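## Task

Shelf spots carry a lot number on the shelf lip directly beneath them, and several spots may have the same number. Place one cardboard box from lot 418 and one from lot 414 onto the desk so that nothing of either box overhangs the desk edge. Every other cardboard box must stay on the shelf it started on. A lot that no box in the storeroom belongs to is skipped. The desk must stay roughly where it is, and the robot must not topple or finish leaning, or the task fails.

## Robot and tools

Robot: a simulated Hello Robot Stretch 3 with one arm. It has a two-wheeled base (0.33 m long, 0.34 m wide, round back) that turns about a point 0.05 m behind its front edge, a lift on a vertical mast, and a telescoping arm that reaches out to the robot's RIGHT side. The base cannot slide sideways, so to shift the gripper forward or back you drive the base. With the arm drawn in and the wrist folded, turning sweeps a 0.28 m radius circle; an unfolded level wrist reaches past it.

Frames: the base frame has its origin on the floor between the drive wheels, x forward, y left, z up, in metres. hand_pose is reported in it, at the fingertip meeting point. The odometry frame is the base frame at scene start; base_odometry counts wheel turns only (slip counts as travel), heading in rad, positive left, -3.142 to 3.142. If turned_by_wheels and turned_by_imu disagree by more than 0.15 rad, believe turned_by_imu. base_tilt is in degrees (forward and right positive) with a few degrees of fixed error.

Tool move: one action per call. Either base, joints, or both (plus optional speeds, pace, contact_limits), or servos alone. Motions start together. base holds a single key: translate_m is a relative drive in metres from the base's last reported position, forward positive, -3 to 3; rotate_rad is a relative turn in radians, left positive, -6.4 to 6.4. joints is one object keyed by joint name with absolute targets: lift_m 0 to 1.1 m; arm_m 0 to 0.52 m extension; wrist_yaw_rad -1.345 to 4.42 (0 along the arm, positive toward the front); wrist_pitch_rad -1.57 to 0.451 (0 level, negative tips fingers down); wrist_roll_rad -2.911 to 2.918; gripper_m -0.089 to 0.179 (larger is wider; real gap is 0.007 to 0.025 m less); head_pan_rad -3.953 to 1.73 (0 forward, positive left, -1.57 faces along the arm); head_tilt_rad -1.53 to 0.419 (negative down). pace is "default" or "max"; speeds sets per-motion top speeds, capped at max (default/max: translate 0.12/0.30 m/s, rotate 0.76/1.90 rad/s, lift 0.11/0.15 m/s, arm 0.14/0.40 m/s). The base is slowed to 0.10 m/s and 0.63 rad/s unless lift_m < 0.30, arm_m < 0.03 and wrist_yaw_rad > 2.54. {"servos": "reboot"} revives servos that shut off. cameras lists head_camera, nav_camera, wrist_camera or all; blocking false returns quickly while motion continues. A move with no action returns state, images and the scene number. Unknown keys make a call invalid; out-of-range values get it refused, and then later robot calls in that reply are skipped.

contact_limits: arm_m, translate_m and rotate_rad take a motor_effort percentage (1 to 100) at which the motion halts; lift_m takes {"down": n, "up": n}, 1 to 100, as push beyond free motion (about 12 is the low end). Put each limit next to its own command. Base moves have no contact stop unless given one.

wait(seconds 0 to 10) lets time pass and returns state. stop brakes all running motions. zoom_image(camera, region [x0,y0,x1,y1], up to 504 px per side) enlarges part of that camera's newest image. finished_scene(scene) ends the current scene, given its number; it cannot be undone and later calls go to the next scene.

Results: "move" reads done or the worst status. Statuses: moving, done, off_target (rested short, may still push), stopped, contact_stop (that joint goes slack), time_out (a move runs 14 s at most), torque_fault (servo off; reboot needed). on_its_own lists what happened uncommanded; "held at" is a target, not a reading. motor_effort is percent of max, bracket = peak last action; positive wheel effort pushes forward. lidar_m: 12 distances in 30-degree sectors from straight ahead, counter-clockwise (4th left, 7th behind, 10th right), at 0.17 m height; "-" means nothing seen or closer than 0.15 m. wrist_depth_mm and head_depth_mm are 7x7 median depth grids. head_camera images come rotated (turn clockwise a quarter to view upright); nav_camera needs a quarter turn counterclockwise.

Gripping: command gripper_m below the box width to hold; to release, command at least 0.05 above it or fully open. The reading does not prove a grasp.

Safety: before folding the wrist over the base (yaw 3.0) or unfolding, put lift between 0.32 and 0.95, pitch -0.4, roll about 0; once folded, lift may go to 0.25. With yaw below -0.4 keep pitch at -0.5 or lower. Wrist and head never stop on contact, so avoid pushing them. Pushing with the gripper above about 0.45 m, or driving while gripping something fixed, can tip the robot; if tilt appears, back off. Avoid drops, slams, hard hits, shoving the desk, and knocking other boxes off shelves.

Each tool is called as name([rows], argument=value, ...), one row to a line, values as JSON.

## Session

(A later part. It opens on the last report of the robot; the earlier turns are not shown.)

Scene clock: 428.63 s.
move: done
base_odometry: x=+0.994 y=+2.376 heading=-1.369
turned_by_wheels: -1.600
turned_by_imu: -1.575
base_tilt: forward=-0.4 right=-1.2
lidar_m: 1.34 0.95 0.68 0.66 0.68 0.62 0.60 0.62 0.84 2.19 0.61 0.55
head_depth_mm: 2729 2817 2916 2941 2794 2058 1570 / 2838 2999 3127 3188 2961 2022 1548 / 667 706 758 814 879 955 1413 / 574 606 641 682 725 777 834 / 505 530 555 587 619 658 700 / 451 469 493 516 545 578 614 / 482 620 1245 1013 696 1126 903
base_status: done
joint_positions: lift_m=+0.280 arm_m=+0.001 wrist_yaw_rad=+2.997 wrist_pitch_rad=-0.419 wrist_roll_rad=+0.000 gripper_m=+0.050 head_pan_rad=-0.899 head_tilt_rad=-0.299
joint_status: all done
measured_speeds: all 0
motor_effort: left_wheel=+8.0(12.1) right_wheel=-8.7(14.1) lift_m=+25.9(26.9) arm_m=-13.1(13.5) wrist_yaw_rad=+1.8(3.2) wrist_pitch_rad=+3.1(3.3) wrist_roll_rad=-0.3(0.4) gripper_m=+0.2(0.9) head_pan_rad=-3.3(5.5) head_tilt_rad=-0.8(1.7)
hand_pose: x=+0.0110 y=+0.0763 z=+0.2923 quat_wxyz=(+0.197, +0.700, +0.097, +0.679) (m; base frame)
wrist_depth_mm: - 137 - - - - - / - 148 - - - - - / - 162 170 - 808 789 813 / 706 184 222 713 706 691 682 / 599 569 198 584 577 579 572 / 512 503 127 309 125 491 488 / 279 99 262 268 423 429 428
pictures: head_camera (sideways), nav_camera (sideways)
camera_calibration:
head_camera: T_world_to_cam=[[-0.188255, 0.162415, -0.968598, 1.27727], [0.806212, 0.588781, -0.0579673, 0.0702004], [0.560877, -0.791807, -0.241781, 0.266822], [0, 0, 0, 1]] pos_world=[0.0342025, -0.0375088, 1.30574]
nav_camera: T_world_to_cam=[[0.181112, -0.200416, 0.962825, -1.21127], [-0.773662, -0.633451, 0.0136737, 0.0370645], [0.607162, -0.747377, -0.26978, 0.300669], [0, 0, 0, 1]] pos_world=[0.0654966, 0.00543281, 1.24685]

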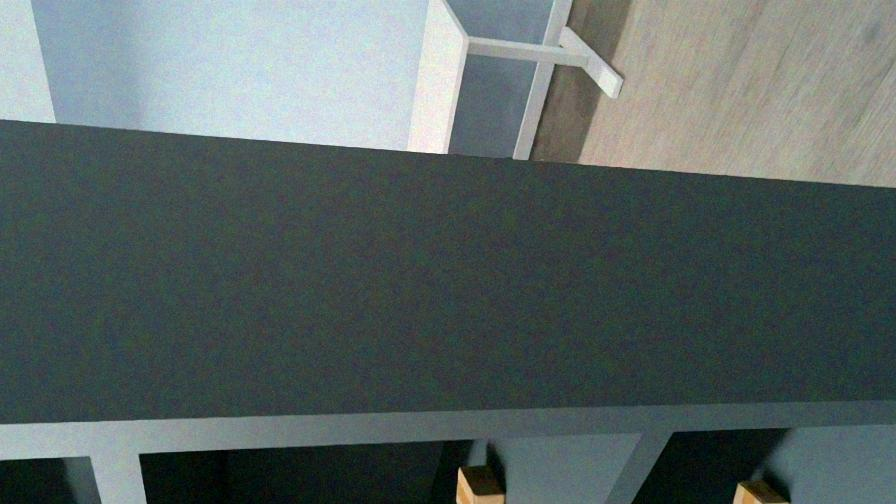

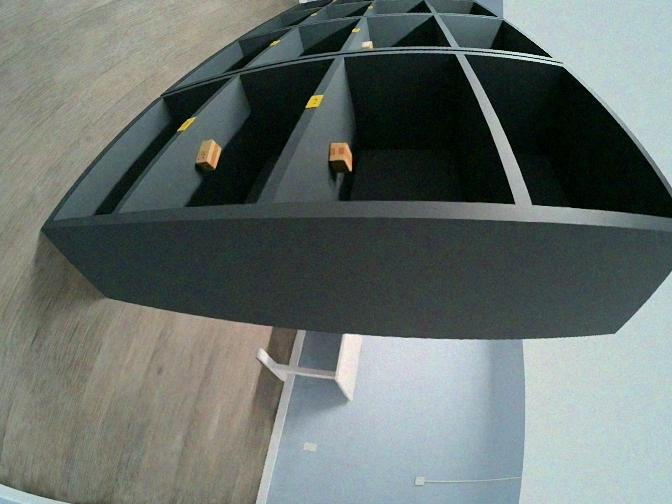

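move(base={"rotate_rad": 0.3})

move(base={"translate_m": 0.5})

move(base={"rotate_rad": -0.3}, joints={"head_pan_rad": -0.8, "head_tilt_rad": -0.4}, cameras=["head_camera","nav_camera"])

Scene clock: 444.67 s.
move: done
base_odometry: x=+0.994 y=+2.376 heading=-1.070
turned_by_wheels: +0.300
turned_by_imu: +0.295
base_tilt: forward=-0.1 right=-1.2
lidar_m: 1.28 0.75 0.66 0.66 0.69 0.60 0.60 0.70 1.24 0.82 0.55 1.34
head_depth_mm: 541 577 621 670 730 792 871 / 494 524 558 597 643 695 755 / 457 480 507 539 576 615 664 / 1173 575 1271 1009 633 622 640 / 1282 844 1392 1281 809 1186 916 / 1196 1157 1299 1258 1422 1181 1352 / 1119 1150 1208 1234 1339 1396 1451
base_status: done
joint_positions: lift_m=+0.280 arm_m=+0.001 wrist_yaw_rad=+2.997 wrist_pitch_rad=-0.419 wrist_roll_rad=+0.000 gripper_m=+0.050 head_pan_rad=-0.900 head_tilt_rad=-0.299
joint_status: not commanded
measured_speeds: all 0
motor_effort: left_wheel=-9.2(12.8) right_wheel=+8.3(11.6) lift_m=+24.5(25.8) arm_m=-12.6(13.1) wrist_yaw_rad=+2.1(2.7) wrist_pitch_rad=+3.0(3.3) wrist_roll_rad=-0.2(0.4) gripper_m=+0.5(0.7) head_pan_rad=-2.8(3.5) head_tilt_rad=-2.0(2.9)
hand_pose: x=+0.0110 y=+0.0763 z=+0.2923 quat_wxyz=(+0.197, +0.700, +0.097, +0.679) (m; base frame)
wrist_depth_mm: 573 137 - - - - - / 608 148 - - - - - / 621 162 173 - - - - / 657 186 659 689 701 695 661 / 596 568 199 583 576 580 576 / 511 507 127 309 125 495 491 / 281 99 263 268 425 432 430
pictures: none

Scene clock: 450.13 s.
move: done
base_odometry: x=+1.234 y=+1.938 heading=-1.070
turned_by_wheels: +0.000
turned_by_imu: +0.001
base_tilt: forward=-0.3 right=-1.2
lidar_m: 1.01 0.59 0.52 0.52 0.61 1.07 1.07 1.26 0.49 0.94 0.95 1.02
head_depth_mm: 983 631 1029 1050 717 1076 931 / 1002 769 1116 1141 729 1161 924 / 925 917 1027 1074 827 1184 920 / 851 867 943 988 1033 1096 980 / 832 869 907 955 1010 1063 1132 / 1606 1676 1780 1602 1691 1722 1473 / 1505 1572 1650 1729 1813 1854 1522
base_status: done
joint_positions: lift_m=+0.280 arm_m=+0.001 wrist_yaw_rad=+2.997 wrist_pitch_rad=-0.419 wrist_roll_rad=+0.000 gripper_m=+0.050 head_pan_rad=-0.900 head_tilt_rad=-0.300
joint_status: not commanded
measured_speeds: all 0
motor_effort: left_wheel=+0.7(8.6) right_wheel=+10.8(13.9) lift_m=+23.2(25.0) arm_m=-12.2(13.3) wrist_yaw_rad=+1.7(3.7) wrist_pitch_rad=+3.1(3.3) wrist_roll_rad=-0.4(0.4) gripper_m=+0.1(0.9) head_pan_rad=-2.3(3.3) head_tilt_rad=-2.6(4.2)
hand_pose: x=+0.0110 y=+0.0763 z=+0.2923 quat_wxyz=(+0.197, +0.700, +0.097, +0.679) (m; base frame)
wrist_depth_mm: - 137 538 522 504 482 462 / - 147 - - 540 522 499 / - 161 171 - - - 533 / 724 186 189 656 - - - / 599 569 199 583 585 582 577 / 514 510 127 307 125 494 492 / 279 99 263 267 423 431 430
pictures: none

Scene clock: 451.70 s.
move: done
base_odometry: x=+1.234 y=+1.938 heading=-1.369
turned_by_wheels: -0.300
turned_by_imu: -0.295
base_tilt: forward=-0.3 right=-1.2
lidar_m: 1.82 0.75 0.54 0.52 0.54 0.72 1.07 1.11 1.50 0.49 0.97 0.95
head_depth_mm: 444 873 920 931 599 1024 844 / 506 948 1003 866 626 1066 838 / 588 1034 1097 925 694 1057 840 / 611 1065 1138 913 1277 1049 882 / 739 954 1022 902 1177 1042 1245 / 784 865 918 953 1044 1078 1220 / 767 826 892 992 1228 1517 1343
base_status: done
joint_positions: lift_m=+0.280 arm_m=+0.001 wrist_yaw_rad=+2.997 wrist_pitch_rad=-0.419 wrist_roll_rad=+0.000 gripper_m=+0.050 head_pan_rad=-0.801 head_tilt_rad=-0.403
joint_status: all done
measured_speeds: all 0
motor_effort: left_wheel=+8.3(12.4) right_wheel=-10.1(13.7) lift_m=+22.9(23.7) arm_m=-12.2(12.9) wrist_yaw_rad=+1.8(2.9) wrist_pitch_rad=+3.2(3.2) wrist_roll_rad=-0.2(0.5) gripper_m=+0.3(0.8) head_pan_rad=+3.3(3.9) head_tilt_rad=-0.6(9.1)
hand_pose: x=+0.0110 y=+0.0763 z=+0.2923 quat_wxyz=(+0.197, +0.700, +0.097, +0.679) (m; base frame)
wrist_depth_mm: 473 137 503 523 536 547 - / 522 148 525 - - - - / - 162 170 - - - - / - 178 190 665 676 662 687 / 601 573 199 582 582 578 575 / 511 505 127 305 125 492 490 / 278 99 264 268 420 430 429
pictures: head_camera (sideways), nav_camera (sideways)
camera_calibration:
head_camera: T_world_to_cam=[[-0.272283, 0.214262, -0.938059, 1.23792], [0.740238, 0.669485, -0.0619466, 0.0757662], [0.614743, -0.711254, -0.340894, 0.395495], [0, 0, 0, 1]] pos_world=[0.0378517, -0.0346656, 1.30075]
nav_camera: T_world_to_cam=[[0.268412, -0.252296, 0.929678, -1.16847], [-0.706887, -0.707222, 0.012163, 0.0386778], [0.654421, -0.660442, -0.368171, 0.428438], [0, 0, 0, 1]] pos_world=[0.060594, 0.0155117, 1.24357]

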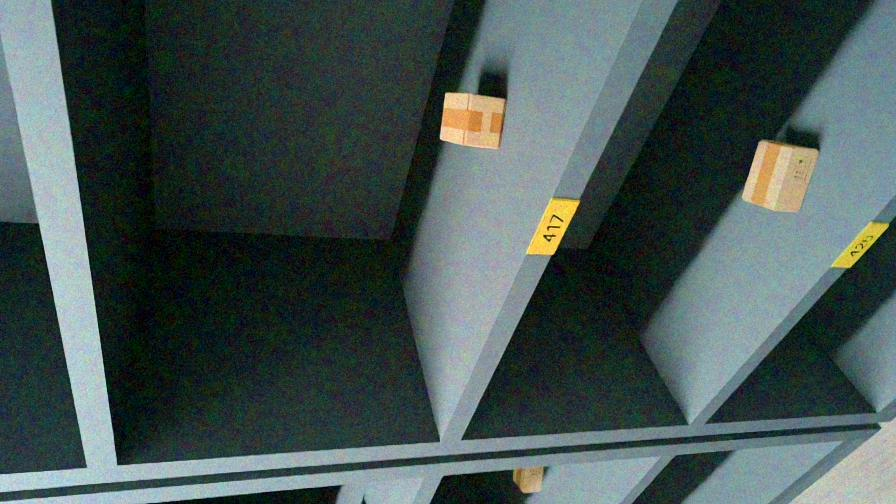

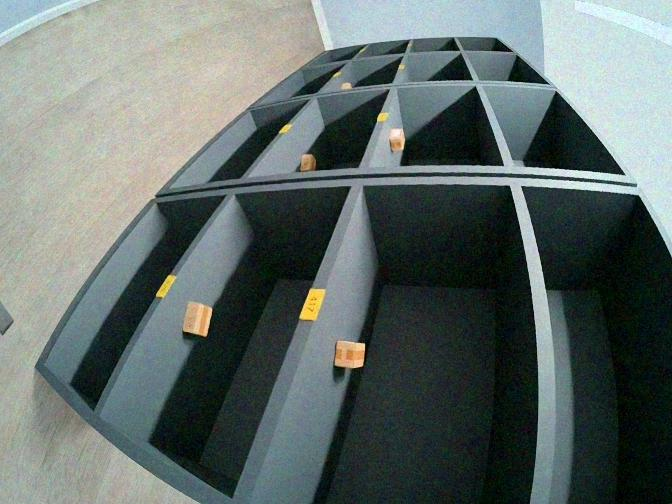

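move(base={"translate_m": 0.9}, cameras=["head_camera","nav_camera"])

zoom_image(camera="nav_camera", region=[260, 0, 460, 200])

Scene clock: 465.13 s.
move: done
base_odometry: x=+1.414 y=+1.056 heading=-1.369
turned_by_wheels: +0.000
turned_by_imu: +0.000
base_tilt: forward=-0.4 right=-1.3
lidar_m: 1.86 0.77 0.56 0.53 0.55 0.74 1.96 1.03 0.96 0.47 0.96 0.98
head_depth_mm: 435 862 903 914 604 1000 849 / 493 931 983 944 599 1067 839 / 511 1014 1071 935 662 997 841 / 595 1091 1162 916 1244 1057 859 / 715 998 1069 910 1231 1050 1238 / 824 906 965 973 1104 1084 1241 / 777 840 897 965 1056 1185 1307
base_status: done
joint_positions: lift_m=+0.280 arm_m=+0.001 wrist_yaw_rad=+2.997 wrist_pitch_rad=-0.419 wrist_roll_rad=+0.000 gripper_m=+0.050 head_pan_rad=-0.800 head_tilt_rad=-0.400
joint_status: not commanded
measured_speeds: all 0
motor_effort: left_wheel=+4.9(11.8) right_wheel=+5.3(10.8) lift_m=+31.0(31.7) arm_m=-11.6(13.7) wrist_yaw_rad=+2.2(3.3) wrist_pitch_rad=+3.1(3.3) wrist_roll_rad=-0.3(0.5) gripper_m=-0.1(1.0) head_pan_rad=+3.8(4.0) head_tilt_rad=+4.8(5.7)
hand_pose: x=+0.0110 y=+0.0763 z=+0.2923 quat_wxyz=(+0.197, +0.700, +0.097, +0.679) (m; base frame)
wrist_depth_mm: 486 137 519 527 538 - - / 533 148 173 - - - - / - 162 170 - - - - / - 178 190 680 669 670 688 / 609 579 198 582 581 575 578 / 507 502 127 307 125 490 491 / 279 99 261 269 420 432 430
pictures: head_camera (sideways), nav_camera (sideways)
camera_calibration:
head_camera: T_world_to_cam=[[-0.270092, 0.211718, -0.939269, 1.23952], [0.739802, 0.669989, -0.061714, 0.075508], [0.616233, -0.711541, -0.337588, 0.391185], [0, 0, 0, 1]] pos_world=[0.0378622, -0.0346738, 1.30096]
nav_camera: T_world_to_cam=[[0.26631, -0.249704, 0.930982, -1.17017], [-0.706316, -0.707792, 0.012203, 0.0386051], [0.655894, -0.660817, -0.364862, 0.42414], [0, 0, 0, 1]] pos_world=[0.0607052, 0.0154069, 1.24369]

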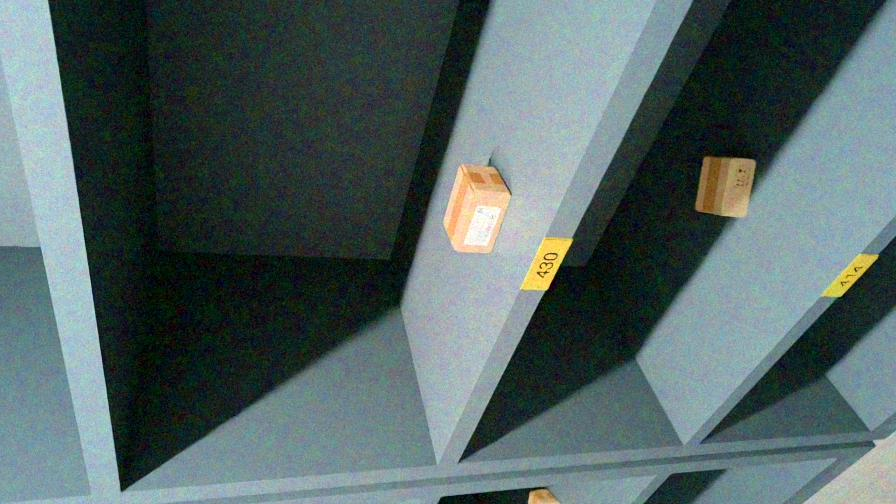

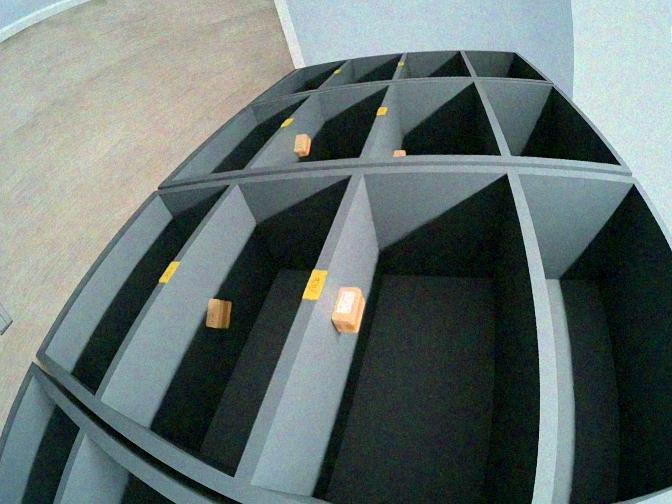

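Scaled by 2.520 from the camera's 672x504 image, which has a finer 792x594 frame.

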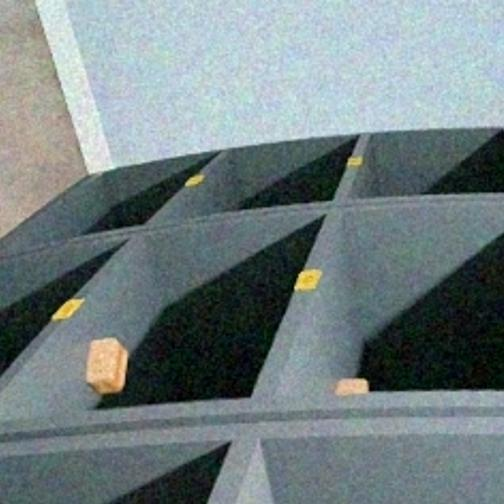

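move(base={"translate_m": 0.465}, joints={"lift_m": 0.75})

move(joints={"wrist_yaw_rad": 0.0, "wrist_pitch_rad": -0.55, "gripper_m": 0.179, "head_pan_rad": -1.57, "head_tilt_rad": -0.6}, cameras=["head_camera","wrist_camera"])

Scene clock: 482.57 s.
move: done
base_odometry: x=+1.507 y=+0.600 heading=-1.369
turned_by_wheels: +0.000
turned_by_imu: +0.000
base_tilt: forward=-0.3 right=-1.2
lidar_m: 2.24 0.78 0.57 0.54 0.56 0.76 2.00 0.68 0.64 0.92 0.61 0.65
head_depth_mm: 438 757 853 887 602 995 848 / 449 643 709 777 599 981 840 / 498 558 608 667 659 827 835 / 524 553 582 624 676 727 789 / 612 1213 1307 842 1284 1006 1214 / 1207 1358 1446 974 1403 1081 1317 / 1205 1293 1363 1153 1400 1524 1351
base_status: done
joint_positions: lift_m=+0.750 arm_m=+0.001 wrist_yaw_rad=+2.997 wrist_pitch_rad=-0.419 wrist_roll_rad=+0.000 gripper_m=+0.050 head_pan_rad=-0.800 head_tilt_rad=-0.400
joint_status: all done
measured_speeds: all 0
motor_effort: left_wheel=+5.0(11.4) right_wheel=+5.1(12.1) lift_m=+29.0(34.9) arm_m=-10.8(11.9) wrist_yaw_rad=+1.4(2.9) wrist_pitch_rad=+3.1(3.3) wrist_roll_rad=-0.3(0.6) gripper_m=+0.3(1.3) head_pan_rad=+3.4(3.8) head_tilt_rad=+2.6(4.3)
hand_pose: x=+0.0110 y=+0.0764 z=+0.7624 quat_wxyz=(+0.197, +0.700, +0.097, +0.679) (m; base frame)
wrist_depth_mm: 492 137 528 533 543 - - / 540 148 - - - - - / - 161 170 - - - - / - 178 188 - - - - / - - 197 - 148 - - / - - 127 - 124 - - / 890 99 279 922 896 920 897
pictures: none

Scene clock: 485.07 s.
move: done
base_odometry: x=+1.507 y=+0.600 heading=-1.369
turned_by_wheels: +0.000
turned_by_imu: +0.000
base_tilt: forward=-0.2 right=-1.2
lidar_m: 2.23 0.78 0.56 0.54 0.56 0.75 2.00 0.68 0.64 0.92 0.61 0.66
head_depth_mm: 749 818 875 603 1039 887 977 / 747 820 875 597 1063 879 790 / 744 820 868 591 1057 874 774 / 742 817 868 571 1051 869 375 / 744 815 864 576 1039 861 777 / 739 816 859 574 1038 861 773 / 736 810 845 568 1025 856 1068
base_status: not commanded
joint_positions: lift_m=+0.750 arm_m=+0.001 wrist_yaw_rad=+0.003 wrist_pitch_rad=-0.560 wrist_roll_rad=+0.000 gripper_m=+0.179 head_pan_rad=-1.573 head_tilt_rad=-0.600
joint_status: all done
measured_speeds: all 0
motor_effort: left_wheel=+5.7(5.8) right_wheel=+4.5(5.8) lift_m=+25.2(29.0) arm_m=-9.8(11.2) wrist_yaw_rad=-4.1(6.5) wrist_pitch_rad=+1.4(3.9) wrist_roll_rad=-0.1(0.5) gripper_m=+0.8(86.4) head_pan_rad=+3.9(5.6) head_tilt_rad=-4.4(7.4)
hand_pose: x=-0.0209 y=-0.3498 z=+0.7322 quat_wxyz=(+0.680, +0.197, -0.679, -0.195) (m; base frame)
wrist_depth_mm: 493 - - - - - - / 486 - - - - - - / 493 - - 513 - 539 538 / 487 495 491 487 479 476 472 / 439 425 424 420 416 414 411 / - 141 406 394 394 386 - / - - - - - - 105
pictures: head_camera (sideways), wrist_camera
camera_calibration:
head_camera: T_world_to_cam=[[-0.0452916, 0.52009, -0.85291, 1.12543], [0.997434, -0.023838, -0.0675022, 0.0814472], [-0.0554389, -0.853779, -0.517676, 0.629591], [0, 0, 0, 1]] pos_world=[0.00463803, -0.0458502, 1.29131]
wrist_camera: T_world_to_cam=[[-0.998893, -0.0355805, -0.0307841, -0.00413438], [-0.0022973, 0.690399, -0.723425, 0.803649], [0.0469932, -0.722553, -0.689716, 0.419319], [0, 0, 0, 1]] pos_world=[-0.0219887, -0.252006, 0.870464]

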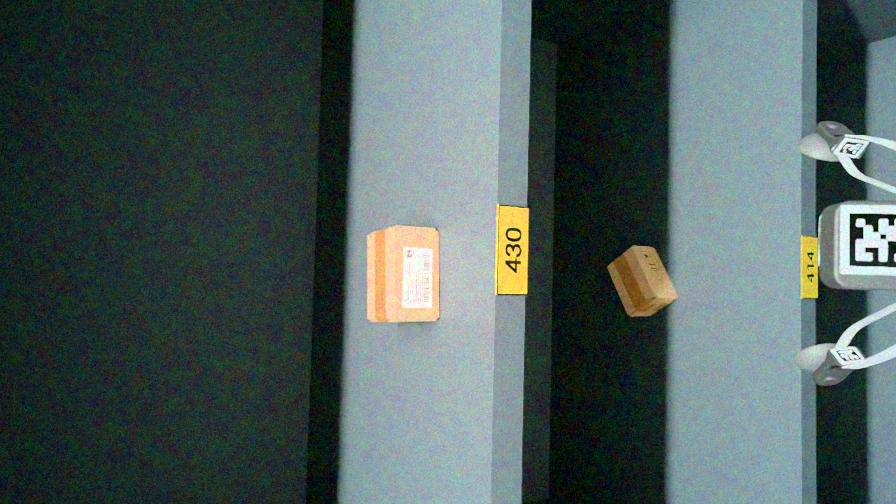

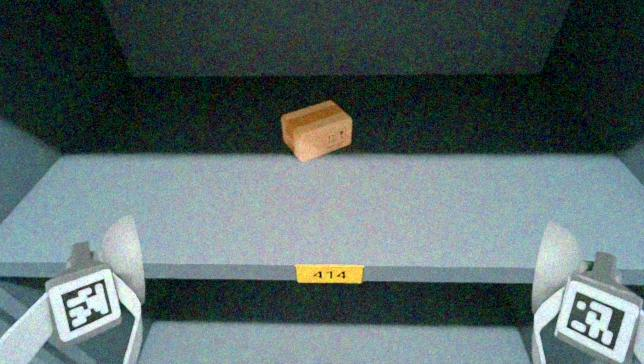

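move(base={"translate_m": 0.21}, joints={"lift_m": 0.67, "wrist_yaw_rad": -0.95})

move(joints={"arm_m": 0.38}, cameras=["head_camera","wrist_camera"])

Scene clock: 506.27 s.
move: done
base_odometry: x=+1.549 y=+0.395 heading=-1.370
turned_by_wheels: +0.000
turned_by_imu: +0.000
base_tilt: forward=-0.3 right=-1.2
lidar_m: 2.11 0.79 0.57 0.55 0.56 0.76 2.01 0.79 0.90 0.79 0.50 1.22
head_depth_mm: 746 820 871 583 1072 887 1102 / 743 820 865 587 1066 883 1089 / 741 812 865 591 1062 875 789 / 740 814 863 587 1051 870 1081 / 740 812 860 579 1048 864 1077 / 731 800 807 574 968 837 842 / 572 577 587 544 606 675 786
base_status: done
joint_positions: lift_m=+0.670 arm_m=+0.001 wrist_yaw_rad=-0.947 wrist_pitch_rad=-0.561 wrist_roll_rad=+0.000 gripper_m=+0.179 head_pan_rad=-1.570 head_tilt_rad=-0.600
joint_status: all done
measured_speeds: all 0
motor_effort: left_wheel=+2.6(11.4) right_wheel=+7.3(8.8) lift_m=+23.9(27.1) arm_m=-9.2(10.2) wrist_yaw_rad=-3.9(6.5) wrist_pitch_rad=+1.6(1.7) wrist_roll_rad=-0.3(0.5) gripper_m=+0.6(1.1) head_pan_rad=+3.3(4.0) head_tilt_rad=-5.7(5.8)
hand_pose: x=-0.1872 y=-0.2647 z=+0.6519 quat_wxyz=(+0.515, -0.135, -0.694, -0.484) (m; base frame)
wrist_depth_mm: - - - - 751 - - / 428 527 519 522 - - - / 400 452 441 467 - - - / 377 374 401 - - - - / 328 336 - - 978 967 961 / 123 126 - 854 863 860 848 / - - - 772 762 748 105
pictures: none

Scene clock: 510.27 s.
move: done
base_odometry: x=+1.549 y=+0.395 heading=-1.370
turned_by_wheels: +0.000
turned_by_imu: +0.000
base_tilt: forward=-0.3 right=-1.3
lidar_m: 2.10 0.79 0.57 0.54 0.56 0.76 2.02 0.79 0.90 0.79 0.50 1.22
head_depth_mm: 747 820 867 582 1075 886 1100 / 747 819 866 589 1068 753 391 / 743 817 867 591 608 824 1083 / 739 816 865 585 616 824 1080 / 740 813 861 580 1042 867 1071 / 730 799 807 574 972 837 840 / 569 578 587 543 604 672 788
base_status: not commanded
joint_positions: lift_m=+0.670 arm_m=+0.380 wrist_yaw_rad=-0.947 wrist_pitch_rad=-0.561 wrist_roll_rad=+0.000 gripper_m=+0.179 head_pan_rad=-1.570 head_tilt_rad=-0.600
joint_status: all done
measured_speeds: all 0
motor_effort: left_wheel=+2.8(3.2) right_wheel=+6.8(8.1) lift_m=+27.0(28.2) arm_m=+12.7(15.4) wrist_yaw_rad=-3.4(4.2) wrist_pitch_rad=+1.6(1.8) wrist_roll_rad=-0.1(0.5) gripper_m=+0.8(1.3) head_pan_rad=+3.2(3.9) head_tilt_rad=-5.2(6.0)
hand_pose: x=-0.1872 y=-0.6440 z=+0.6519 quat_wxyz=(+0.515, -0.135, -0.694, -0.485) (m; base frame)
wrist_depth_mm: - - - 595 - - - / - - - 511 508 496 - / - - 428 437 432 426 420 / - 365 373 369 366 361 361 / 321 313 321 301 316 314 319 / 122 270 269 238 279 272 274 / 246 249 242 240 249 244 105
pictures: head_camera (sideways), wrist_camera
camera_calibration:
head_camera: T_world_to_cam=[[-0.0467445, 0.520086, -0.852834, 1.12534], [0.997499, -0.0210087, -0.0674855, 0.0813531], [-0.0530152, -0.853856, -0.517803, 0.629753], [0, 0, 0, 1]] pos_world=[0.00484051, -0.0458484, 1.29131]
wrist_camera: T_world_to_cam=[[-0.60957, 0.792131, -0.0308538, 0.42274], [0.56109, 0.403628, -0.722677, 0.868632], [-0.560002, -0.457834, -0.690496, 0.216628], [0, 0, 0, 1]] pos_world=[-0.108378, -0.58629, 0.790365]

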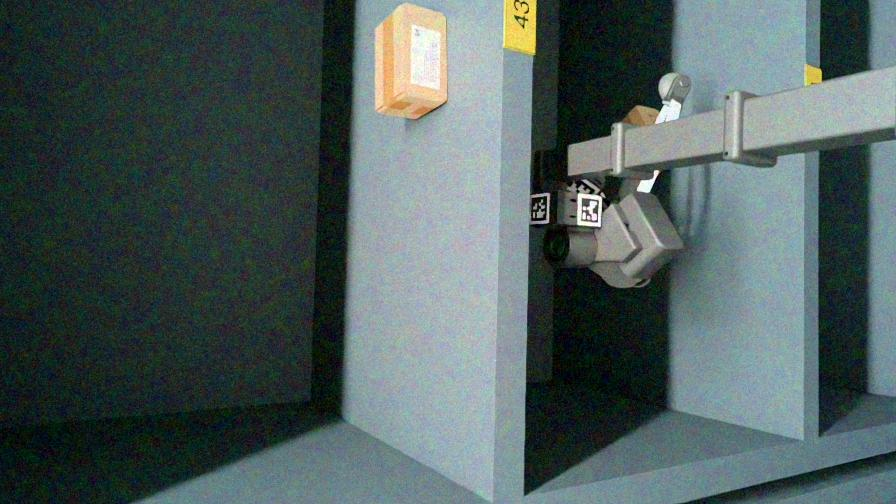

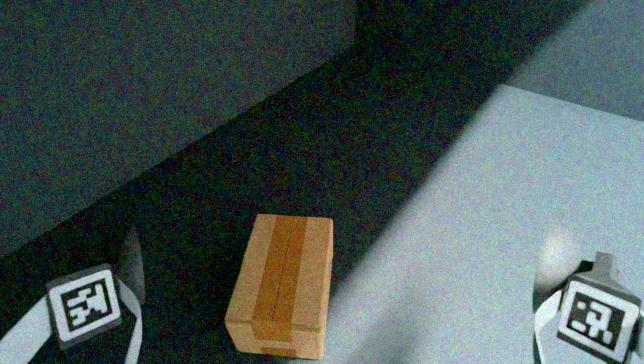

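move(joints={"arm_m": 0.432})

move(joints={"lift_m": 0.585}, speeds={"lift_m": 0.05}, contact_limits={"lift_m": {"down": 18}}, cameras=["wrist_camera"])

Scene clock: 520.40 s.
move: done
base_odometry: x=+1.549 y=+0.395 heading=-1.370
turned_by_wheels: +0.000
turned_by_imu: +0.000
base_tilt: forward=-0.4 right=-1.2
lidar_m: 2.10 0.79 0.57 0.54 0.56 0.76 2.02 0.79 0.90 0.79 0.50 1.22
head_depth_mm: 743 820 869 582 1073 883 1095 / 743 818 869 587 1063 796 391 / 747 816 866 591 629 825 1085 / 737 818 865 584 652 865 1081 / 738 812 863 580 1045 864 1081 / 730 799 803 573 970 841 844 / 571 579 587 545 605 672 786
base_status: not commanded
joint_positions: lift_m=+0.670 arm_m=+0.432 wrist_yaw_rad=-0.947 wrist_pitch_rad=-0.561 wrist_roll_rad=+0.000 gripper_m=+0.179 head_pan_rad=-1.570 head_tilt_rad=-0.600
joint_status: all done
measured_speeds: all 0
motor_effort: left_wheel=+2.5(3.2) right_wheel=+6.7(7.8) lift_m=+30.6(31.3) arm_m=+13.3(15.4) wrist_yaw_rad=-2.7(3.9) wrist_pitch_rad=+1.6(1.8) wrist_roll_rad=-0.3(0.4) gripper_m=+0.4(1.1) head_pan_rad=+2.6(3.6) head_tilt_rad=-4.2(5.2)
hand_pose: x=-0.1872 y=-0.6960 z=+0.6519 quat_wxyz=(+0.515, -0.135, -0.694, -0.485) (m; base frame)
wrist_depth_mm: - - - - 560 - - / - - - 509 532 494 - / - - 424 437 435 428 425 / - - 372 365 362 361 357 / - 307 320 320 316 312 321 / - 270 282 231 272 272 273 / 244 249 252 202 244 245 105
pictures: none

Scene clock: 522.63 s.
move: done
base_odometry: x=+1.549 y=+0.395 heading=-1.370
turned_by_wheels: +0.000
turned_by_imu: +0.000
base_tilt: forward=-0.2 right=-1.1
lidar_m: 2.10 0.79 0.57 0.54 0.56 0.76 2.02 0.80 0.90 0.79 0.50 1.22
head_depth_mm: 743 821 870 583 1075 886 1093 / 745 818 867 589 1066 860 766 / 745 818 864 591 727 613 767 / 741 814 861 586 717 822 1079 / 738 814 865 580 1041 863 1074 / 729 798 808 575 965 833 842 / 570 579 587 545 605 675 787
base_status: not commanded
joint_positions: lift_m=+0.585 arm_m=+0.432 wrist_yaw_rad=-0.947 wrist_pitch_rad=-0.561 wrist_roll_rad=+0.000 gripper_m=+0.179 head_pan_rad=-1.570 head_tilt_rad=-0.600
joint_status: all done
measured_speeds: all 0
motor_effort: left_wheel=+2.7(3.3) right_wheel=+5.9(7.9) lift_m=+23.0(31.8) arm_m=+12.4(13.7) wrist_yaw_rad=-3.2(4.4) wrist_pitch_rad=+1.6(1.8) wrist_roll_rad=-0.3(0.4) gripper_m=+0.5(1.2) head_pan_rad=+2.5(3.8) head_tilt_rad=-3.8(4.9)
contact_limits: lift_m down 18 (down: maximum 72; up: maximum 65)
hand_pose: x=-0.1872 y=-0.6960 z=+0.5669 quat_wxyz=(+0.515, -0.135, -0.694, -0.485) (m; base frame)
wrist_depth_mm: - - - 433 452 427 394 / - - 345 359 353 348 341 / - 287 295 292 288 285 283 / 251 251 246 174 229 247 239 / 217 215 213 147 157 209 213 / - 144 189 133 138 185 184 / 163 169 168 145 150 162 107
pictures: wrist_camera
camera_calibration:
wrist_camera: T_world_to_cam=[[-0.60957, 0.792131, -0.0308538, 0.461308], [0.56109, 0.403628, -0.722677, 0.828193], [-0.560002, -0.457834, -0.690496, 0.134128], [0, 0, 0, 1]] pos_world=[-0.108378, -0.63829, 0.705365]

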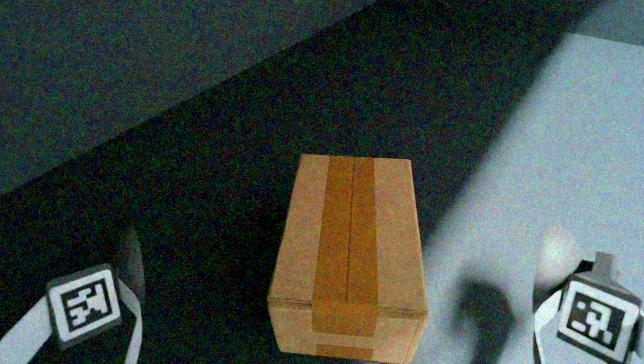

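move(joints={"gripper_m": 0.02})

move(joints={"lift_m": 0.67})

move(joints={"arm_m": 0.0})

move(joints={"wrist_yaw_rad": 1.57, "head_pan_rad": -2.8, "head_tilt_rad": -0.4}, cameras=["wrist_camera","nav_camera"])

Scene clock: 538.90 s.
move: done
base_odometry: x=+1.549 y=+0.395 heading=-1.370
turned_by_wheels: +0.000
turned_by_imu: +0.000
base_tilt: forward=-0.4 right=-1.4
lidar_m: 2.10 0.79 0.57 0.54 0.56 0.76 2.02 0.79 0.90 0.79 0.50 1.22
head_depth_mm: 747 824 869 583 1073 886 1092 / 744 815 871 588 1065 881 766 / 741 815 864 592 728 613 764 / 742 815 862 586 720 821 1082 / 738 813 858 579 1043 863 1074 / 730 796 806 574 970 837 839 / 571 578 588 545 604 674 783
base_status: not commanded
joint_positions: lift_m=+0.585 arm_m=+0.432 wrist_yaw_rad=-0.948 wrist_pitch_rad=-0.558 wrist_roll_rad=+0.000 gripper_m=+0.021 head_pan_rad=-1.570 head_tilt_rad=-0.600
joint_status: all done
measured_speeds: all 0
motor_effort: left_wheel=+3.1(3.1) right_wheel=+6.6(7.6) lift_m=+23.0(24.0) arm_m=+11.5(12.3) wrist_yaw_rad=-1.5(3.7) wrist_pitch_rad=+1.0(1.7) wrist_roll_rad=-0.3(0.4) gripper_m=-16.7(89.2) head_pan_rad=+2.5(3.3) head_tilt_rad=-3.9(4.6)
contact_limits: lift_m down 18 (down: maximum 72; up: maximum 65)
hand_pose: x=-0.1877 y=-0.6961 z=+0.5675 quat_wxyz=(+0.516, -0.137, -0.694, -0.484) (m; base frame)
wrist_depth_mm: - - - 440 462 427 400 / - - 349 362 354 352 346 / - 289 296 295 292 288 285 / 253 252 250 175 230 244 240 / 218 217 161 151 150 211 209 / 192 190 130 134 129 185 184 / 175 163 165 148 147 160 166
pictures: none

Scene clock: 540.50 s.
move: done
base_odometry: x=+1.549 y=+0.395 heading=-1.370
turned_by_wheels: +0.000
turned_by_imu: +0.000
base_tilt: forward=-0.4 right=-1.1
lidar_m: 2.11 0.79 0.57 0.54 0.56 0.76 2.02 0.79 0.90 0.78 0.50 1.22
head_depth_mm: 747 820 871 582 1075 884 1100 / 745 815 869 587 1001 812 392 / 742 815 865 592 629 822 1087 / 740 813 865 586 654 870 1079 / 740 812 860 578 1043 864 1078 / 731 797 803 574 970 837 839 / 570 578 587 542 606 674 786
base_status: not commanded
joint_positions: lift_m=+0.670 arm_m=+0.432 wrist_yaw_rad=-0.948 wrist_pitch_rad=-0.569 wrist_roll_rad=+0.000 gripper_m=+0.021 head_pan_rad=-1.570 head_tilt_rad=-0.600
joint_status: all done
measured_speeds: all 0
motor_effort: left_wheel=+2.6(3.0) right_wheel=+5.9(6.6) lift_m=+30.7(33.8) arm_m=+10.4(11.8) wrist_yaw_rad=-1.8(2.9) wrist_pitch_rad=+3.0(3.2) wrist_roll_rad=-0.3(0.4) gripper_m=-16.1(16.9) head_pan_rad=+2.3(3.3) head_tilt_rad=-3.0(4.2)
hand_pose: x=-0.1863 y=-0.6951 z=+0.6504 quat_wxyz=(+0.513, -0.133, -0.694, -0.487) (m; base frame)
wrist_depth_mm: - - - - 566 - - / - - - 499 516 491 - / - - 418 431 425 423 415 / - - 367 175 342 358 354 / - 318 156 152 148 312 307 / 283 282 129 137 129 276 274 / 255 99 244 152 237 235 245
pictures: none

Scene clock: 544.87 s.
move: done
base_odometry: x=+1.549 y=+0.395 heading=-1.370
turned_by_wheels: +0.000
turned_by_imu: +0.000
base_tilt: forward=-0.4 right=-1.2
lidar_m: 2.11 0.79 0.57 0.54 0.56 0.76 2.01 0.80 0.90 0.79 0.50 1.22
head_depth_mm: 747 819 869 584 1077 885 1101 / 745 818 869 587 1064 881 1092 / 742 817 865 591 1059 872 1091 / 740 816 867 586 1051 867 1081 / 739 812 859 581 1040 865 1076 / 732 802 808 574 970 837 840 / 571 577 587 543 603 671 787
base_status: not commanded
joint_positions: lift_m=+0.670 arm_m=+0.001 wrist_yaw_rad=-0.948 wrist_pitch_rad=-0.569 wrist_roll_rad=+0.000 gripper_m=+0.021 head_pan_rad=-1.570 head_tilt_rad=-0.600
joint_status: all done
measured_speeds: all 0
motor_effort: left_wheel=+3.1(3.3) right_wheel=+6.2(6.8) lift_m=+26.1(31.2) arm_m=-12.8(14.6) wrist_yaw_rad=-2.1(2.9) wrist_pitch_rad=+3.1(3.2) wrist_roll_rad=-0.2(0.5) gripper_m=-16.3(16.9) head_pan_rad=+2.3(3.4) head_tilt_rad=-3.2(4.5)
hand_pose: x=-0.1863 y=-0.2637 z=+0.6503 quat_wxyz=(+0.513, -0.133, -0.694, -0.487) (m; base frame)
wrist_depth_mm: - - - - 729 - - / 524 518 509 518 - - - / 445 439 434 470 - - - / 374 373 394 174 - - - / 326 332 153 152 148 975 940 / 290 - 129 138 129 834 841 / - 99 118 151 148 746 747
pictures: none

Scene clock: 547.13 s.
move: done
base_odometry: x=+1.549 y=+0.395 heading=-1.370
turned_by_wheels: +0.000
turned_by_imu: +0.000
base_tilt: forward=-0.3 right=-1.2
lidar_m: 2.11 0.79 0.57 0.54 0.56 0.76 2.02 0.80 0.90 0.79 0.50 1.22
head_depth_mm: 2153 2269 2398 2578 2467 1803 1431 / 2217 2337 2487 2640 2434 1801 1420 / 2288 2374 2570 2762 2421 1781 1412 / 1416 1509 1596 1740 1904 1771 1408 / 1448 1542 1612 1775 1493 1658 1386 / 1466 1564 1641 1079 1285 1088 1123 / 670 687 728 769 843 910 979
base_status: not commanded
joint_positions: lift_m=+0.670 arm_m=+0.001 wrist_yaw_rad=+1.567 wrist_pitch_rad=-0.569 wrist_roll_rad=+0.000 gripper_m=+0.021 head_pan_rad=-2.806 head_tilt_rad=-0.400
joint_status: all done
measured_speeds: all 0
motor_effort: left_wheel=+2.8(3.2) right_wheel=+5.6(6.7) lift_m=+24.0(26.7) arm_m=-7.7(13.1) wrist_yaw_rad=+1.9(5.2) wrist_pitch_rad=+3.0(3.2) wrist_roll_rad=-0.3(0.4) gripper_m=-16.0(17.1) head_pan_rad=+3.4(4.9) head_tilt_rad=+4.9(7.5)
hand_pose: x=+0.1815 y=-0.1465 z=+0.6503 quat_wxyz=(+0.621, +0.620, -0.340, +0.338) (m; base frame)
wrist_depth_mm: - - - - - - 579 / - - - - - - - / - - - - - - 437 / - - - 174 - - 399 / 878 982 156 151 148 - - / 839 896 129 137 129 - - / 781 99 740 151 148 120 -
pictures: nav_camera (sideways), wrist_camera
camera_calibration:
nav_camera: T_world_to_cam=[[-0.33896, -0.136387, 0.930862, -1.16636], [-0.344194, 0.938819, 0.0122194, 0.036326], [-0.875578, -0.316256, -0.365165, 0.433811], [0, 0, 0, 1]] pos_world=[-0.00301, -0.0559844, 1.24369]
wrist_camera: T_world_to_cam=[[0.0281581, -0.999121, -0.0310509, -0.12463], [-0.696937, 0.00264544, -0.717128, 0.625795], [0.71658, 0.0418335, -0.696249, 0.495029], [0, 0, 0, 1]] pos_world=[0.0849209, -0.146884, 0.789569]

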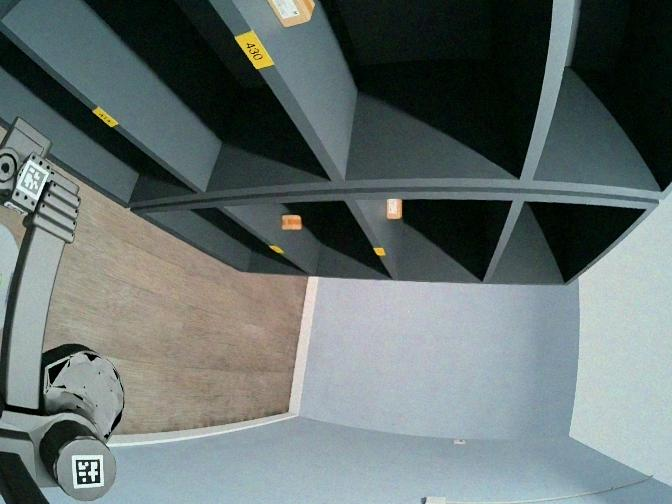

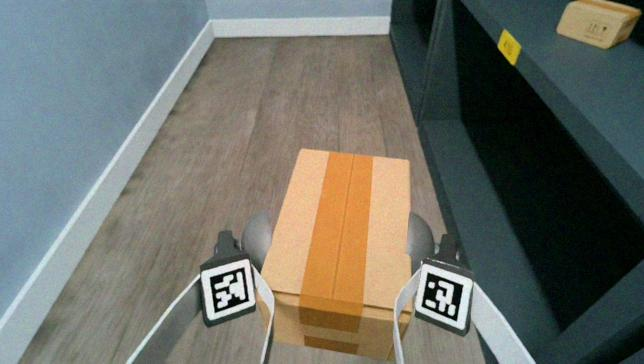

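move(base={"translate_m": -1.41}, speeds={"translate_m": 0.2})

move(base={"rotate_rad": -1.59}, joints={"head_pan_rad": 0, "head_tilt_rad": -0.4}, cameras=["nav_camera"])

Scene clock: 574.13 s.
move: time_out
base_odometry: x=+1.271 y=+1.760 heading=-1.369
turned_by_wheels: +0.000
turned_by_imu: -0.001
base_tilt: forward=-0.3 right=-1.2
lidar_m: 2.16 0.75 0.55 0.52 0.54 0.73 1.25 1.29 0.52 0.72 0.92 0.80
head_depth_mm: 1019 1069 1135 1208 1291 1383 1432 / 1047 1105 1171 1251 1331 1449 1422 / 1077 1144 1215 1296 1387 1501 1417 / 1113 1185 1259 1346 1459 1564 1405 / 1154 1224 1313 1402 1511 1623 1392 / 1191 1270 1360 1458 1584 1666 1385 / 1239 1323 1417 1532 1666 1722 1398
base_status: translate_m time_out (by the wheels' count: -1.3932 of -1.4100)
joint_positions: lift_m=+0.670 arm_m=+0.001 wrist_yaw_rad=+1.567 wrist_pitch_rad=-0.569 wrist_roll_rad=+0.000 gripper_m=+0.021 head_pan_rad=-2.800 head_tilt_rad=-0.400
joint_status: not commanded
measured_speeds: all 0
motor_effort: left_wheel=-0.2(9.9) right_wheel=-1.6(14.5) lift_m=+31.0(32.1) arm_m=+12.8(13.9) wrist_yaw_rad=+1.6(4.2) wrist_pitch_rad=+3.1(3.2) wrist_roll_rad=-0.3(0.6) gripper_m=-16.5(16.9) head_pan_rad=+2.7(4.1) head_tilt_rad=+2.6(5.8)
hand_pose: x=+0.1815 y=-0.1465 z=+0.6503 quat_wxyz=(+0.621, +0.620, -0.340, +0.338) (m; base frame)
wrist_depth_mm: - - - - - - - / - - - - - - - / - - - - - - - / - - - 174 - - - / 871 989 156 152 148 - - / 814 898 129 138 129 - - / 780 100 745 151 148 120 -
pictures: none

not run: a stop that you did not command came earlier in this reply.

move(base={"translate_m": -0.63})

move(base={"rotate_rad": -1.59}, joints={"head_pan_rad": 0, "head_tilt_rad": -0.4}, cameras=["nav_camera"])

Scene clock: 588.50 s.
move: done
base_odometry: x=+1.144 y=+2.377 heading=-1.369
turned_by_wheels: +0.000
turned_by_imu: +0.000
base_tilt: forward=-0.3 right=-1.2
lidar_m: 2.11 0.74 0.53 0.51 0.53 0.66 0.63 0.65 0.88 2.31 0.63 1.33
head_depth_mm: 498 525 557 593 632 677 731 / 513 542 574 614 656 704 764 / 528 560 596 638 682 738 799 / 546 580 618 662 714 771 840 / 562 599 643 689 743 808 881 / 584 623 666 717 777 849 932 / 604 645 694 751 815 893 984
base_status: done
joint_positions: lift_m=+0.670 arm_m=+0.001 wrist_yaw_rad=+1.567 wrist_pitch_rad=-0.569 wrist_roll_rad=+0.000 gripper_m=+0.021 head_pan_rad=-2.800 head_tilt_rad=-0.400
joint_status: not commanded
measured_speeds: all 0
motor_effort: left_wheel=-0.4(10.6) right_wheel=-11.3(14.3) lift_m=+29.5(31.0) arm_m=+12.3(13.5) wrist_yaw_rad=+2.3(4.0) wrist_pitch_rad=+3.1(3.2) wrist_roll_rad=-0.1(0.5) gripper_m=-15.9(16.9) head_pan_rad=+2.6(3.3) head_tilt_rad=+1.7(2.6)
hand_pose: x=+0.1815 y=-0.1465 z=+0.6503 quat_wxyz=(+0.621, +0.620, -0.340, +0.338) (m; base frame)
wrist_depth_mm: - - - - - - - / - - - - - - - / - - - - - - - / - - - 174 - - - / 876 982 156 152 148 - - / 795 886 129 138 129 604 - / 778 100 747 151 148 725 734
pictures: none

Scene clock: 592.13 s.
move: done
base_odometry: x=+1.144 y=+2.377 heading=-2.958
turned_by_wheels: -1.590
turned_by_imu: -1.565
base_tilt: forward=-0.2 right=-1.3
lidar_m: 2.25 0.63 1.32 2.18 0.75 0.54 0.51 0.53 0.66 0.63 0.65 0.87
head_depth_mm: 1663 1640 1604 1593 1573 1556 1393 / 2401 2360 2291 2237 2157 1789 1419 / 2746 2907 3110 3289 2429 1782 1413 / 2745 2884 3101 3258 2399 1781 1404 / 2728 2922 3087 3292 2375 1758 1402 / 2703 2862 3055 3268 2363 1756 1389 / 2713 2865 3008 3140 2345 1732 1350
base_status: done
joint_positions: lift_m=+0.670 arm_m=+0.001 wrist_yaw_rad=+1.567 wrist_pitch_rad=-0.569 wrist_roll_rad=+0.000 gripper_m=+0.021 head_pan_rad=+0.002 head_tilt_rad=-0.400
joint_status: all done
measured_speeds: all 0
motor_effort: left_wheel=+7.4(12.0) right_wheel=-10.0(13.5) lift_m=+29.0(30.2) arm_m=+4.3(13.5) wrist_yaw_rad=+2.6(3.5) wrist_pitch_rad=+3.1(3.2) wrist_roll_rad=-0.3(0.6) gripper_m=-16.0(16.8) head_pan_rad=-3.2(5.8) head_tilt_rad=+0.6(3.2)
hand_pose: x=+0.1815 y=-0.1465 z=+0.6503 quat_wxyz=(+0.621, +0.620, -0.340, +0.338) (m; base frame)
wrist_depth_mm: - - - - - - 602 / - - - - - - 600 / - - - - - - 597 / - - - 174 - - 608 / - 969 156 152 148 919 598 / 839 874 129 138 129 818 605 / 775 100 732 151 148 736 630
pictures: nav_camera (sideways)
camera_calibration:
nav_camera: T_world_to_cam=[[0.364746, 0.0178847, 0.930935, -1.17072], [0.0178777, -0.999766, 0.0122025, 0.0341896], [0.930935, 0.0121921, -0.364981, 0.42261], [0, 0, 0, 1]] pos_world=[0.0329815, 0.049967, 1.24369]

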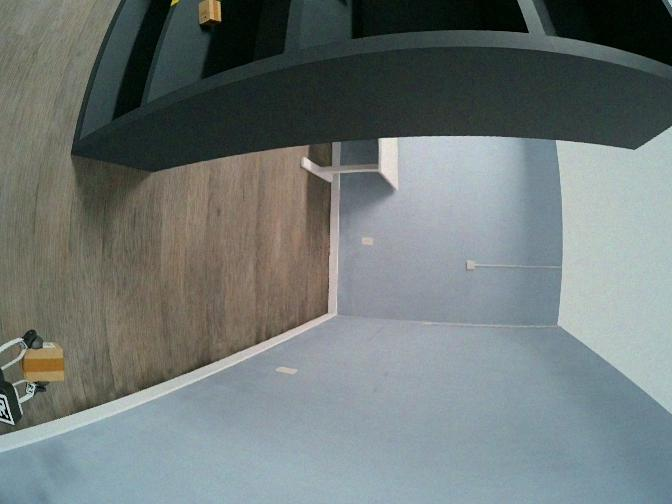

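move(base={"translate_m": 0.9})

move(base={"translate_m": 0.9})

move(base={"rotate_rad": 1.59}, cameras=["nav_camera"])

Scene clock: 608.70 s.
move: done
base_odometry: x=+0.259 y=+2.213 heading=-2.958
turned_by_wheels: +0.000
turned_by_imu: +0.000
base_tilt: forward=-0.2 right=-1.2
lidar_m: 2.19 2.05 2.78 0.41 0.42 0.57 1.40 0.88 0.64 0.61 0.63 0.85
head_depth_mm: 1597 1585 1547 1532 1522 1490 1379 / 1987 2078 2188 2157 2114 1789 1416 / 1976 2109 2257 2422 2432 1784 1412 / 1969 2100 2251 2419 2417 1770 1407 / 1975 2102 2230 2401 2361 1770 1397 / 1960 2091 2212 2399 2341 1752 1391 / 1959 2079 2217 2384 2349 1737 1388
base_status: done
joint_positions: lift_m=+0.670 arm_m=+0.001 wrist_yaw_rad=+1.567 wrist_pitch_rad=-0.569 wrist_roll_rad=+0.000 gripper_m=+0.021 head_pan_rad=+0.000 head_tilt_rad=-0.400
joint_status: not commanded
measured_speeds: all 0
motor_effort: left_wheel=+7.7(11.6) right_wheel=+1.0(10.9) lift_m=+26.8(29.1) arm_m=-10.9(13.6) wrist_yaw_rad=+3.2(3.8) wrist_pitch_rad=+3.1(3.2) wrist_roll_rad=-0.1(0.6) gripper_m=-15.9(16.8) head_pan_rad=-3.0(3.8) head_tilt_rad=-1.5(2.5)
hand_pose: x=+0.1815 y=-0.1465 z=+0.6503 quat_wxyz=(+0.621, +0.620, -0.340, +0.338) (m; base frame)
wrist_depth_mm: - - - - - - 575 / - - - - - - 576 / - - - - - - 577 / - - - 174 - - 580 / - 984 156 152 148 922 581 / 873 892 129 138 129 836 574 / 796 99 738 151 148 730 609
pictures: none

Scene clock: 618.83 s.
move: done
base_odometry: x=-0.625 y=+2.049 heading=-2.958
turned_by_wheels: +0.000
turned_by_imu: +0.001
base_tilt: forward=-0.4 right=-1.3
lidar_m: 1.45 1.29 1.90 3.50 1.21 0.94 2.29 0.86 0.62 0.59 0.61 0.83
head_depth_mm: 1225 1305 1385 1466 1485 1465 1372 / 1216 1303 1392 1502 1617 1708 1422 / 1217 1294 1382 1480 1605 1700 1413 / 1212 1287 1376 1487 1593 1702 1414 / 1211 1279 1368 1474 1602 1680 1398 / 1211 1280 1368 1476 1582 1674 1394 / 1199 1279 1364 1457 1579 1675 1384
base_status: done
joint_positions: lift_m=+0.670 arm_m=+0.001 wrist_yaw_rad=+1.567 wrist_pitch_rad=-0.569 wrist_roll_rad=+0.000 gripper_m=+0.021 head_pan_rad=+0.000 head_tilt_rad=-0.400
joint_status: not commanded
measured_speeds: all 0
motor_effort: left_wheel=+7.9(11.8) right_wheel=+1.2(10.6) lift_m=+25.1(27.5) arm_m=-8.5(11.6) wrist_yaw_rad=+1.6(3.8) wrist_pitch_rad=+3.2(3.2) wrist_roll_rad=-0.6(0.6) gripper_m=-16.0(16.9) head_pan_rad=-2.6(3.7) head_tilt_rad=-3.2(3.8)
hand_pose: x=+0.1815 y=-0.1465 z=+0.6503 quat_wxyz=(+0.621, +0.620, -0.340, +0.338) (m; base frame)
wrist_depth_mm: - - - - - - 549 / - - - - - - 561 / - - - - - - 550 / - - - 174 - - 549 / - 982 155 152 148 933 560 / 871 893 129 138 129 810 563 / 779 99 746 151 148 728 583
pictures: none

Scene clock: 622.47 s.
move: done
base_odometry: x=-0.625 y=+2.049 heading=-1.369
turned_by_wheels: +1.590
turned_by_imu: +1.564
base_tilt: forward=-0.3 right=-1.1
lidar_m: 3.40 1.20 0.94 2.30 0.85 0.62 0.59 0.61 0.83 1.45 1.29 1.63
head_depth_mm: 3459 3641 3767 2127 2290 1797 1425 / 3469 3714 - 3643 2452 1788 1425 / 3441 3657 - 3778 2437 1783 1409 / 3486 3754 3898 3775 2407 1759 1404 / 3496 3647 - 3750 2377 1765 1401 / 3493 3570 3599 3413 2376 1753 1394 / 2976 2632 2648 2664 2337 1740 1388
base_status: done
joint_positions: lift_m=+0.670 arm_m=+0.001 wrist_yaw_rad=+1.567 wrist_pitch_rad=-0.569 wrist_roll_rad=+0.000 gripper_m=+0.021 head_pan_rad=+0.000 head_tilt_rad=-0.400
joint_status: not commanded
measured_speeds: all 0
motor_effort: left_wheel=-9.4(12.8) right_wheel=+8.4(12.1) lift_m=+24.9(25.8) arm_m=-12.8(13.3) wrist_yaw_rad=+1.9(3.6) wrist_pitch_rad=+3.1(3.2) wrist_roll_rad=-0.3(0.4) gripper_m=-16.3(16.9) head_pan_rad=-2.5(3.4) head_tilt_rad=-4.1(4.4)
hand_pose: x=+0.1815 y=-0.1465 z=+0.6503 quat_wxyz=(+0.621, +0.620, -0.340, +0.338) (m; base frame)
wrist_depth_mm: - - - - - - - / - - - - - - - / - - - - - - - / - - - 174 - - - / - 970 156 152 148 970 955 / 870 890 129 137 128 845 831 / 780 100 743 151 148 732 765
pictures: nav_camera (sideways)
camera_calibration:
nav_camera: T_world_to_cam=[[0.364784, 0.0170461, 0.930936, -1.17075], [0.0156217, -0.999804, 0.0121859, 0.0341712], [0.930961, 0.0100975, -0.364979, 0.422531], [0, 0, 0, 1]] pos_world=[0.0331765, 0.0498547, 1.24369]

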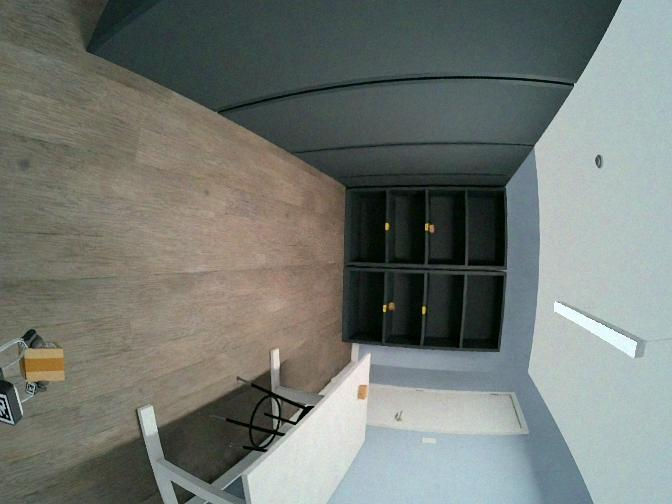

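move(base={"translate_m": 0.7})

move(base={"translate_m": 0.75}, joints={"lift_m": 0.85, "head_pan_rad": -1.57, "head_tilt_rad": -0.5})

move(joints={"wrist_yaw_rad": 0.0}, cameras=["head_camera"])

Scene clock: 641.33 s.
move: done
base_odometry: x=-0.485 y=+1.363 heading=-1.368
turned_by_wheels: +0.000
turned_by_imu: +0.000
base_tilt: forward=-0.4 right=-1.1
lidar_m: 2.97 1.22 0.88 0.84 0.87 1.34 1.28 1.33 1.50 1.00 1.12 1.21
head_depth_mm: 2907 3074 3238 3404 2447 1807 1428 / 2884 3136 3256 3178 2431 1781 1408 / 2867 3024 3308 3326 2421 1784 1408 / 2847 2986 3243 3118 2408 1767 1414 / 2885 3052 3229 3230 2398 1768 1403 / 2850 3010 3166 3180 2332 1750 1389 / 2585 2633 2656 2716 2323 1743 1388
base_status: done
joint_positions: lift_m=+0.670 arm_m=+0.001 wrist_yaw_rad=+1.567 wrist_pitch_rad=-0.569 wrist_roll_rad=+0.000 gripper_m=+0.021 head_pan_rad=+0.000 head_tilt_rad=-0.400
joint_status: not commanded
measured_speeds: all 0
motor_effort: left_wheel=+5.1(8.9) right_wheel=+4.1(14.1) lift_m=+23.8(25.0) arm_m=-11.7(13.1) wrist_yaw_rad=+1.9(4.2) wrist_pitch_rad=+3.2(3.2) wrist_roll_rad=-0.2(0.5) gripper_m=-16.1(16.8) head_pan_rad=-2.1(3.4) head_tilt_rad=-1.5(4.3)
hand_pose: x=+0.1815 y=-0.1465 z=+0.6503 quat_wxyz=(+0.621, +0.620, -0.340, +0.338) (m; base frame)
wrist_depth_mm: - - - - - - - / - - - - - - - / - - - - - - - / - - - 175 - - - / - 993 155 152 148 966 940 / 875 876 129 138 129 849 836 / 785 99 730 151 148 743 763
pictures: none

Scene clock: 649.97 s.
move: done
base_odometry: x=-0.334 y=+0.628 heading=-1.369
turned_by_wheels: +0.000
turned_by_imu: +0.000
base_tilt: forward=-0.3 right=-1.1
lidar_m: 2.25 1.23 0.89 0.85 0.88 1.20 2.03 2.06 1.14 0.80 1.09 1.97
head_depth_mm: 1190 1284 1410 1376 956 1371 1331 / 1196 1289 1399 1361 950 1509 1322 / 1182 1277 1399 1354 942 1510 1334 / 1184 1273 1389 1344 930 1454 1303 / 1177 1275 1381 1325 927 1498 1271 / 1178 1278 1383 1297 915 1368 1264 / 1183 1268 1388 1290 912 1523 1286
base_status: done
joint_positions: lift_m=+0.850 arm_m=+0.001 wrist_yaw_rad=+1.567 wrist_pitch_rad=-0.570 wrist_roll_rad=+0.000 gripper_m=+0.021 head_pan_rad=-1.570 head_tilt_rad=-0.500
joint_status: all done
measured_speeds: all 0
motor_effort: left_wheel=+2.7(10.4) right_wheel=+8.1(13.7) lift_m=+29.1(35.6) arm_m=-10.5(12.4) wrist_yaw_rad=+2.8(3.5) wrist_pitch_rad=+3.2(3.4) wrist_roll_rad=-0.1(0.6) gripper_m=-16.2(16.8) head_pan_rad=+3.4(5.6) head_tilt_rad=-2.0(8.1)
hand_pose: x=+0.1814 y=-0.1465 z=+0.8302 quat_wxyz=(+0.621, +0.620, -0.340, +0.338) (m; base frame)
wrist_depth_mm: - - - - - - - / - - - - - - - / - - - - - - - / - - - 174 - - - / - - 156 152 148 - - / - - 129 138 129 - - / 952 100 915 151 148 901 942
pictures: none

Scene clock: 651.77 s.
move: done
base_odometry: x=-0.334 y=+0.628 heading=-1.369
turned_by_wheels: +0.000
turned_by_imu: +0.000
base_tilt: forward=-0.4 right=-1.3
lidar_m: 2.25 1.23 0.89 0.85 0.88 1.19 2.03 2.07 1.14 0.80 1.09 1.97
head_depth_mm: 1190 1291 1401 1380 959 1365 1331 / 1192 1287 1405 1370 946 1521 1319 / 1184 1279 1405 1347 943 1511 1219 / 1186 1281 1387 1337 935 1237 303 / 1177 1287 1392 1317 924 1493 1230 / 1176 1270 1382 1310 916 1367 1256 / 1179 1267 1386 1289 914 1528 1293
base_status: not commanded
joint_positions: lift_m=+0.850 arm_m=+0.001 wrist_yaw_rad=+0.003 wrist_pitch_rad=-0.570 wrist_roll_rad=+0.000 gripper_m=+0.021 head_pan_rad=-1.570 head_tilt_rad=-0.500
joint_status: all done
measured_speeds: all 0
motor_effort: left_wheel=+2.8(3.2) right_wheel=+8.4(8.6) lift_m=+27.8(29.4) arm_m=-10.4(11.2) wrist_yaw_rad=-2.9(7.6) wrist_pitch_rad=+3.2(3.4) wrist_roll_rad=-0.2(0.5) gripper_m=-16.2(16.7) head_pan_rad=+3.0(3.8) head_tilt_rad=-1.5(2.2)
hand_pose: x=-0.0209 y=-0.3483 z=+0.8302 quat_wxyz=(+0.679, +0.200, -0.678, -0.198) (m; base frame)
wrist_depth_mm: 584 - - - - - - / - - - - - - - / - - - - - - - / - - - 174 - - - / - - 155 152 148 - - / - - 129 138 129 - - / 954 99 907 151 148 896 931
pictures: head_camera (sideways)
camera_calibration:
head_camera: T_world_to_cam=[[-0.0465989, 0.432724, -0.900321, 1.18733], [0.997506, -0.0276783, -0.0649321, 0.0780393], [-0.0530171, -0.901101, -0.430355, 0.516009], [0, 0, 0, 1]] pos_world=[0.00484095, -0.0466508, 1.29611]

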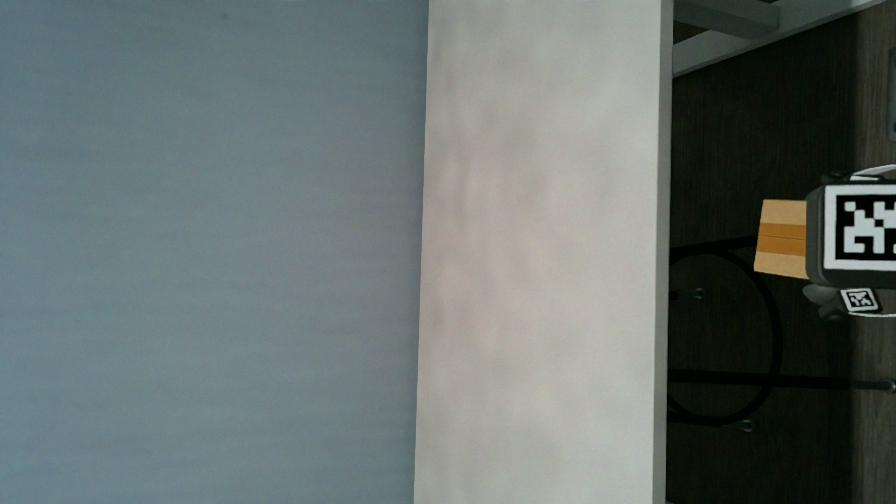

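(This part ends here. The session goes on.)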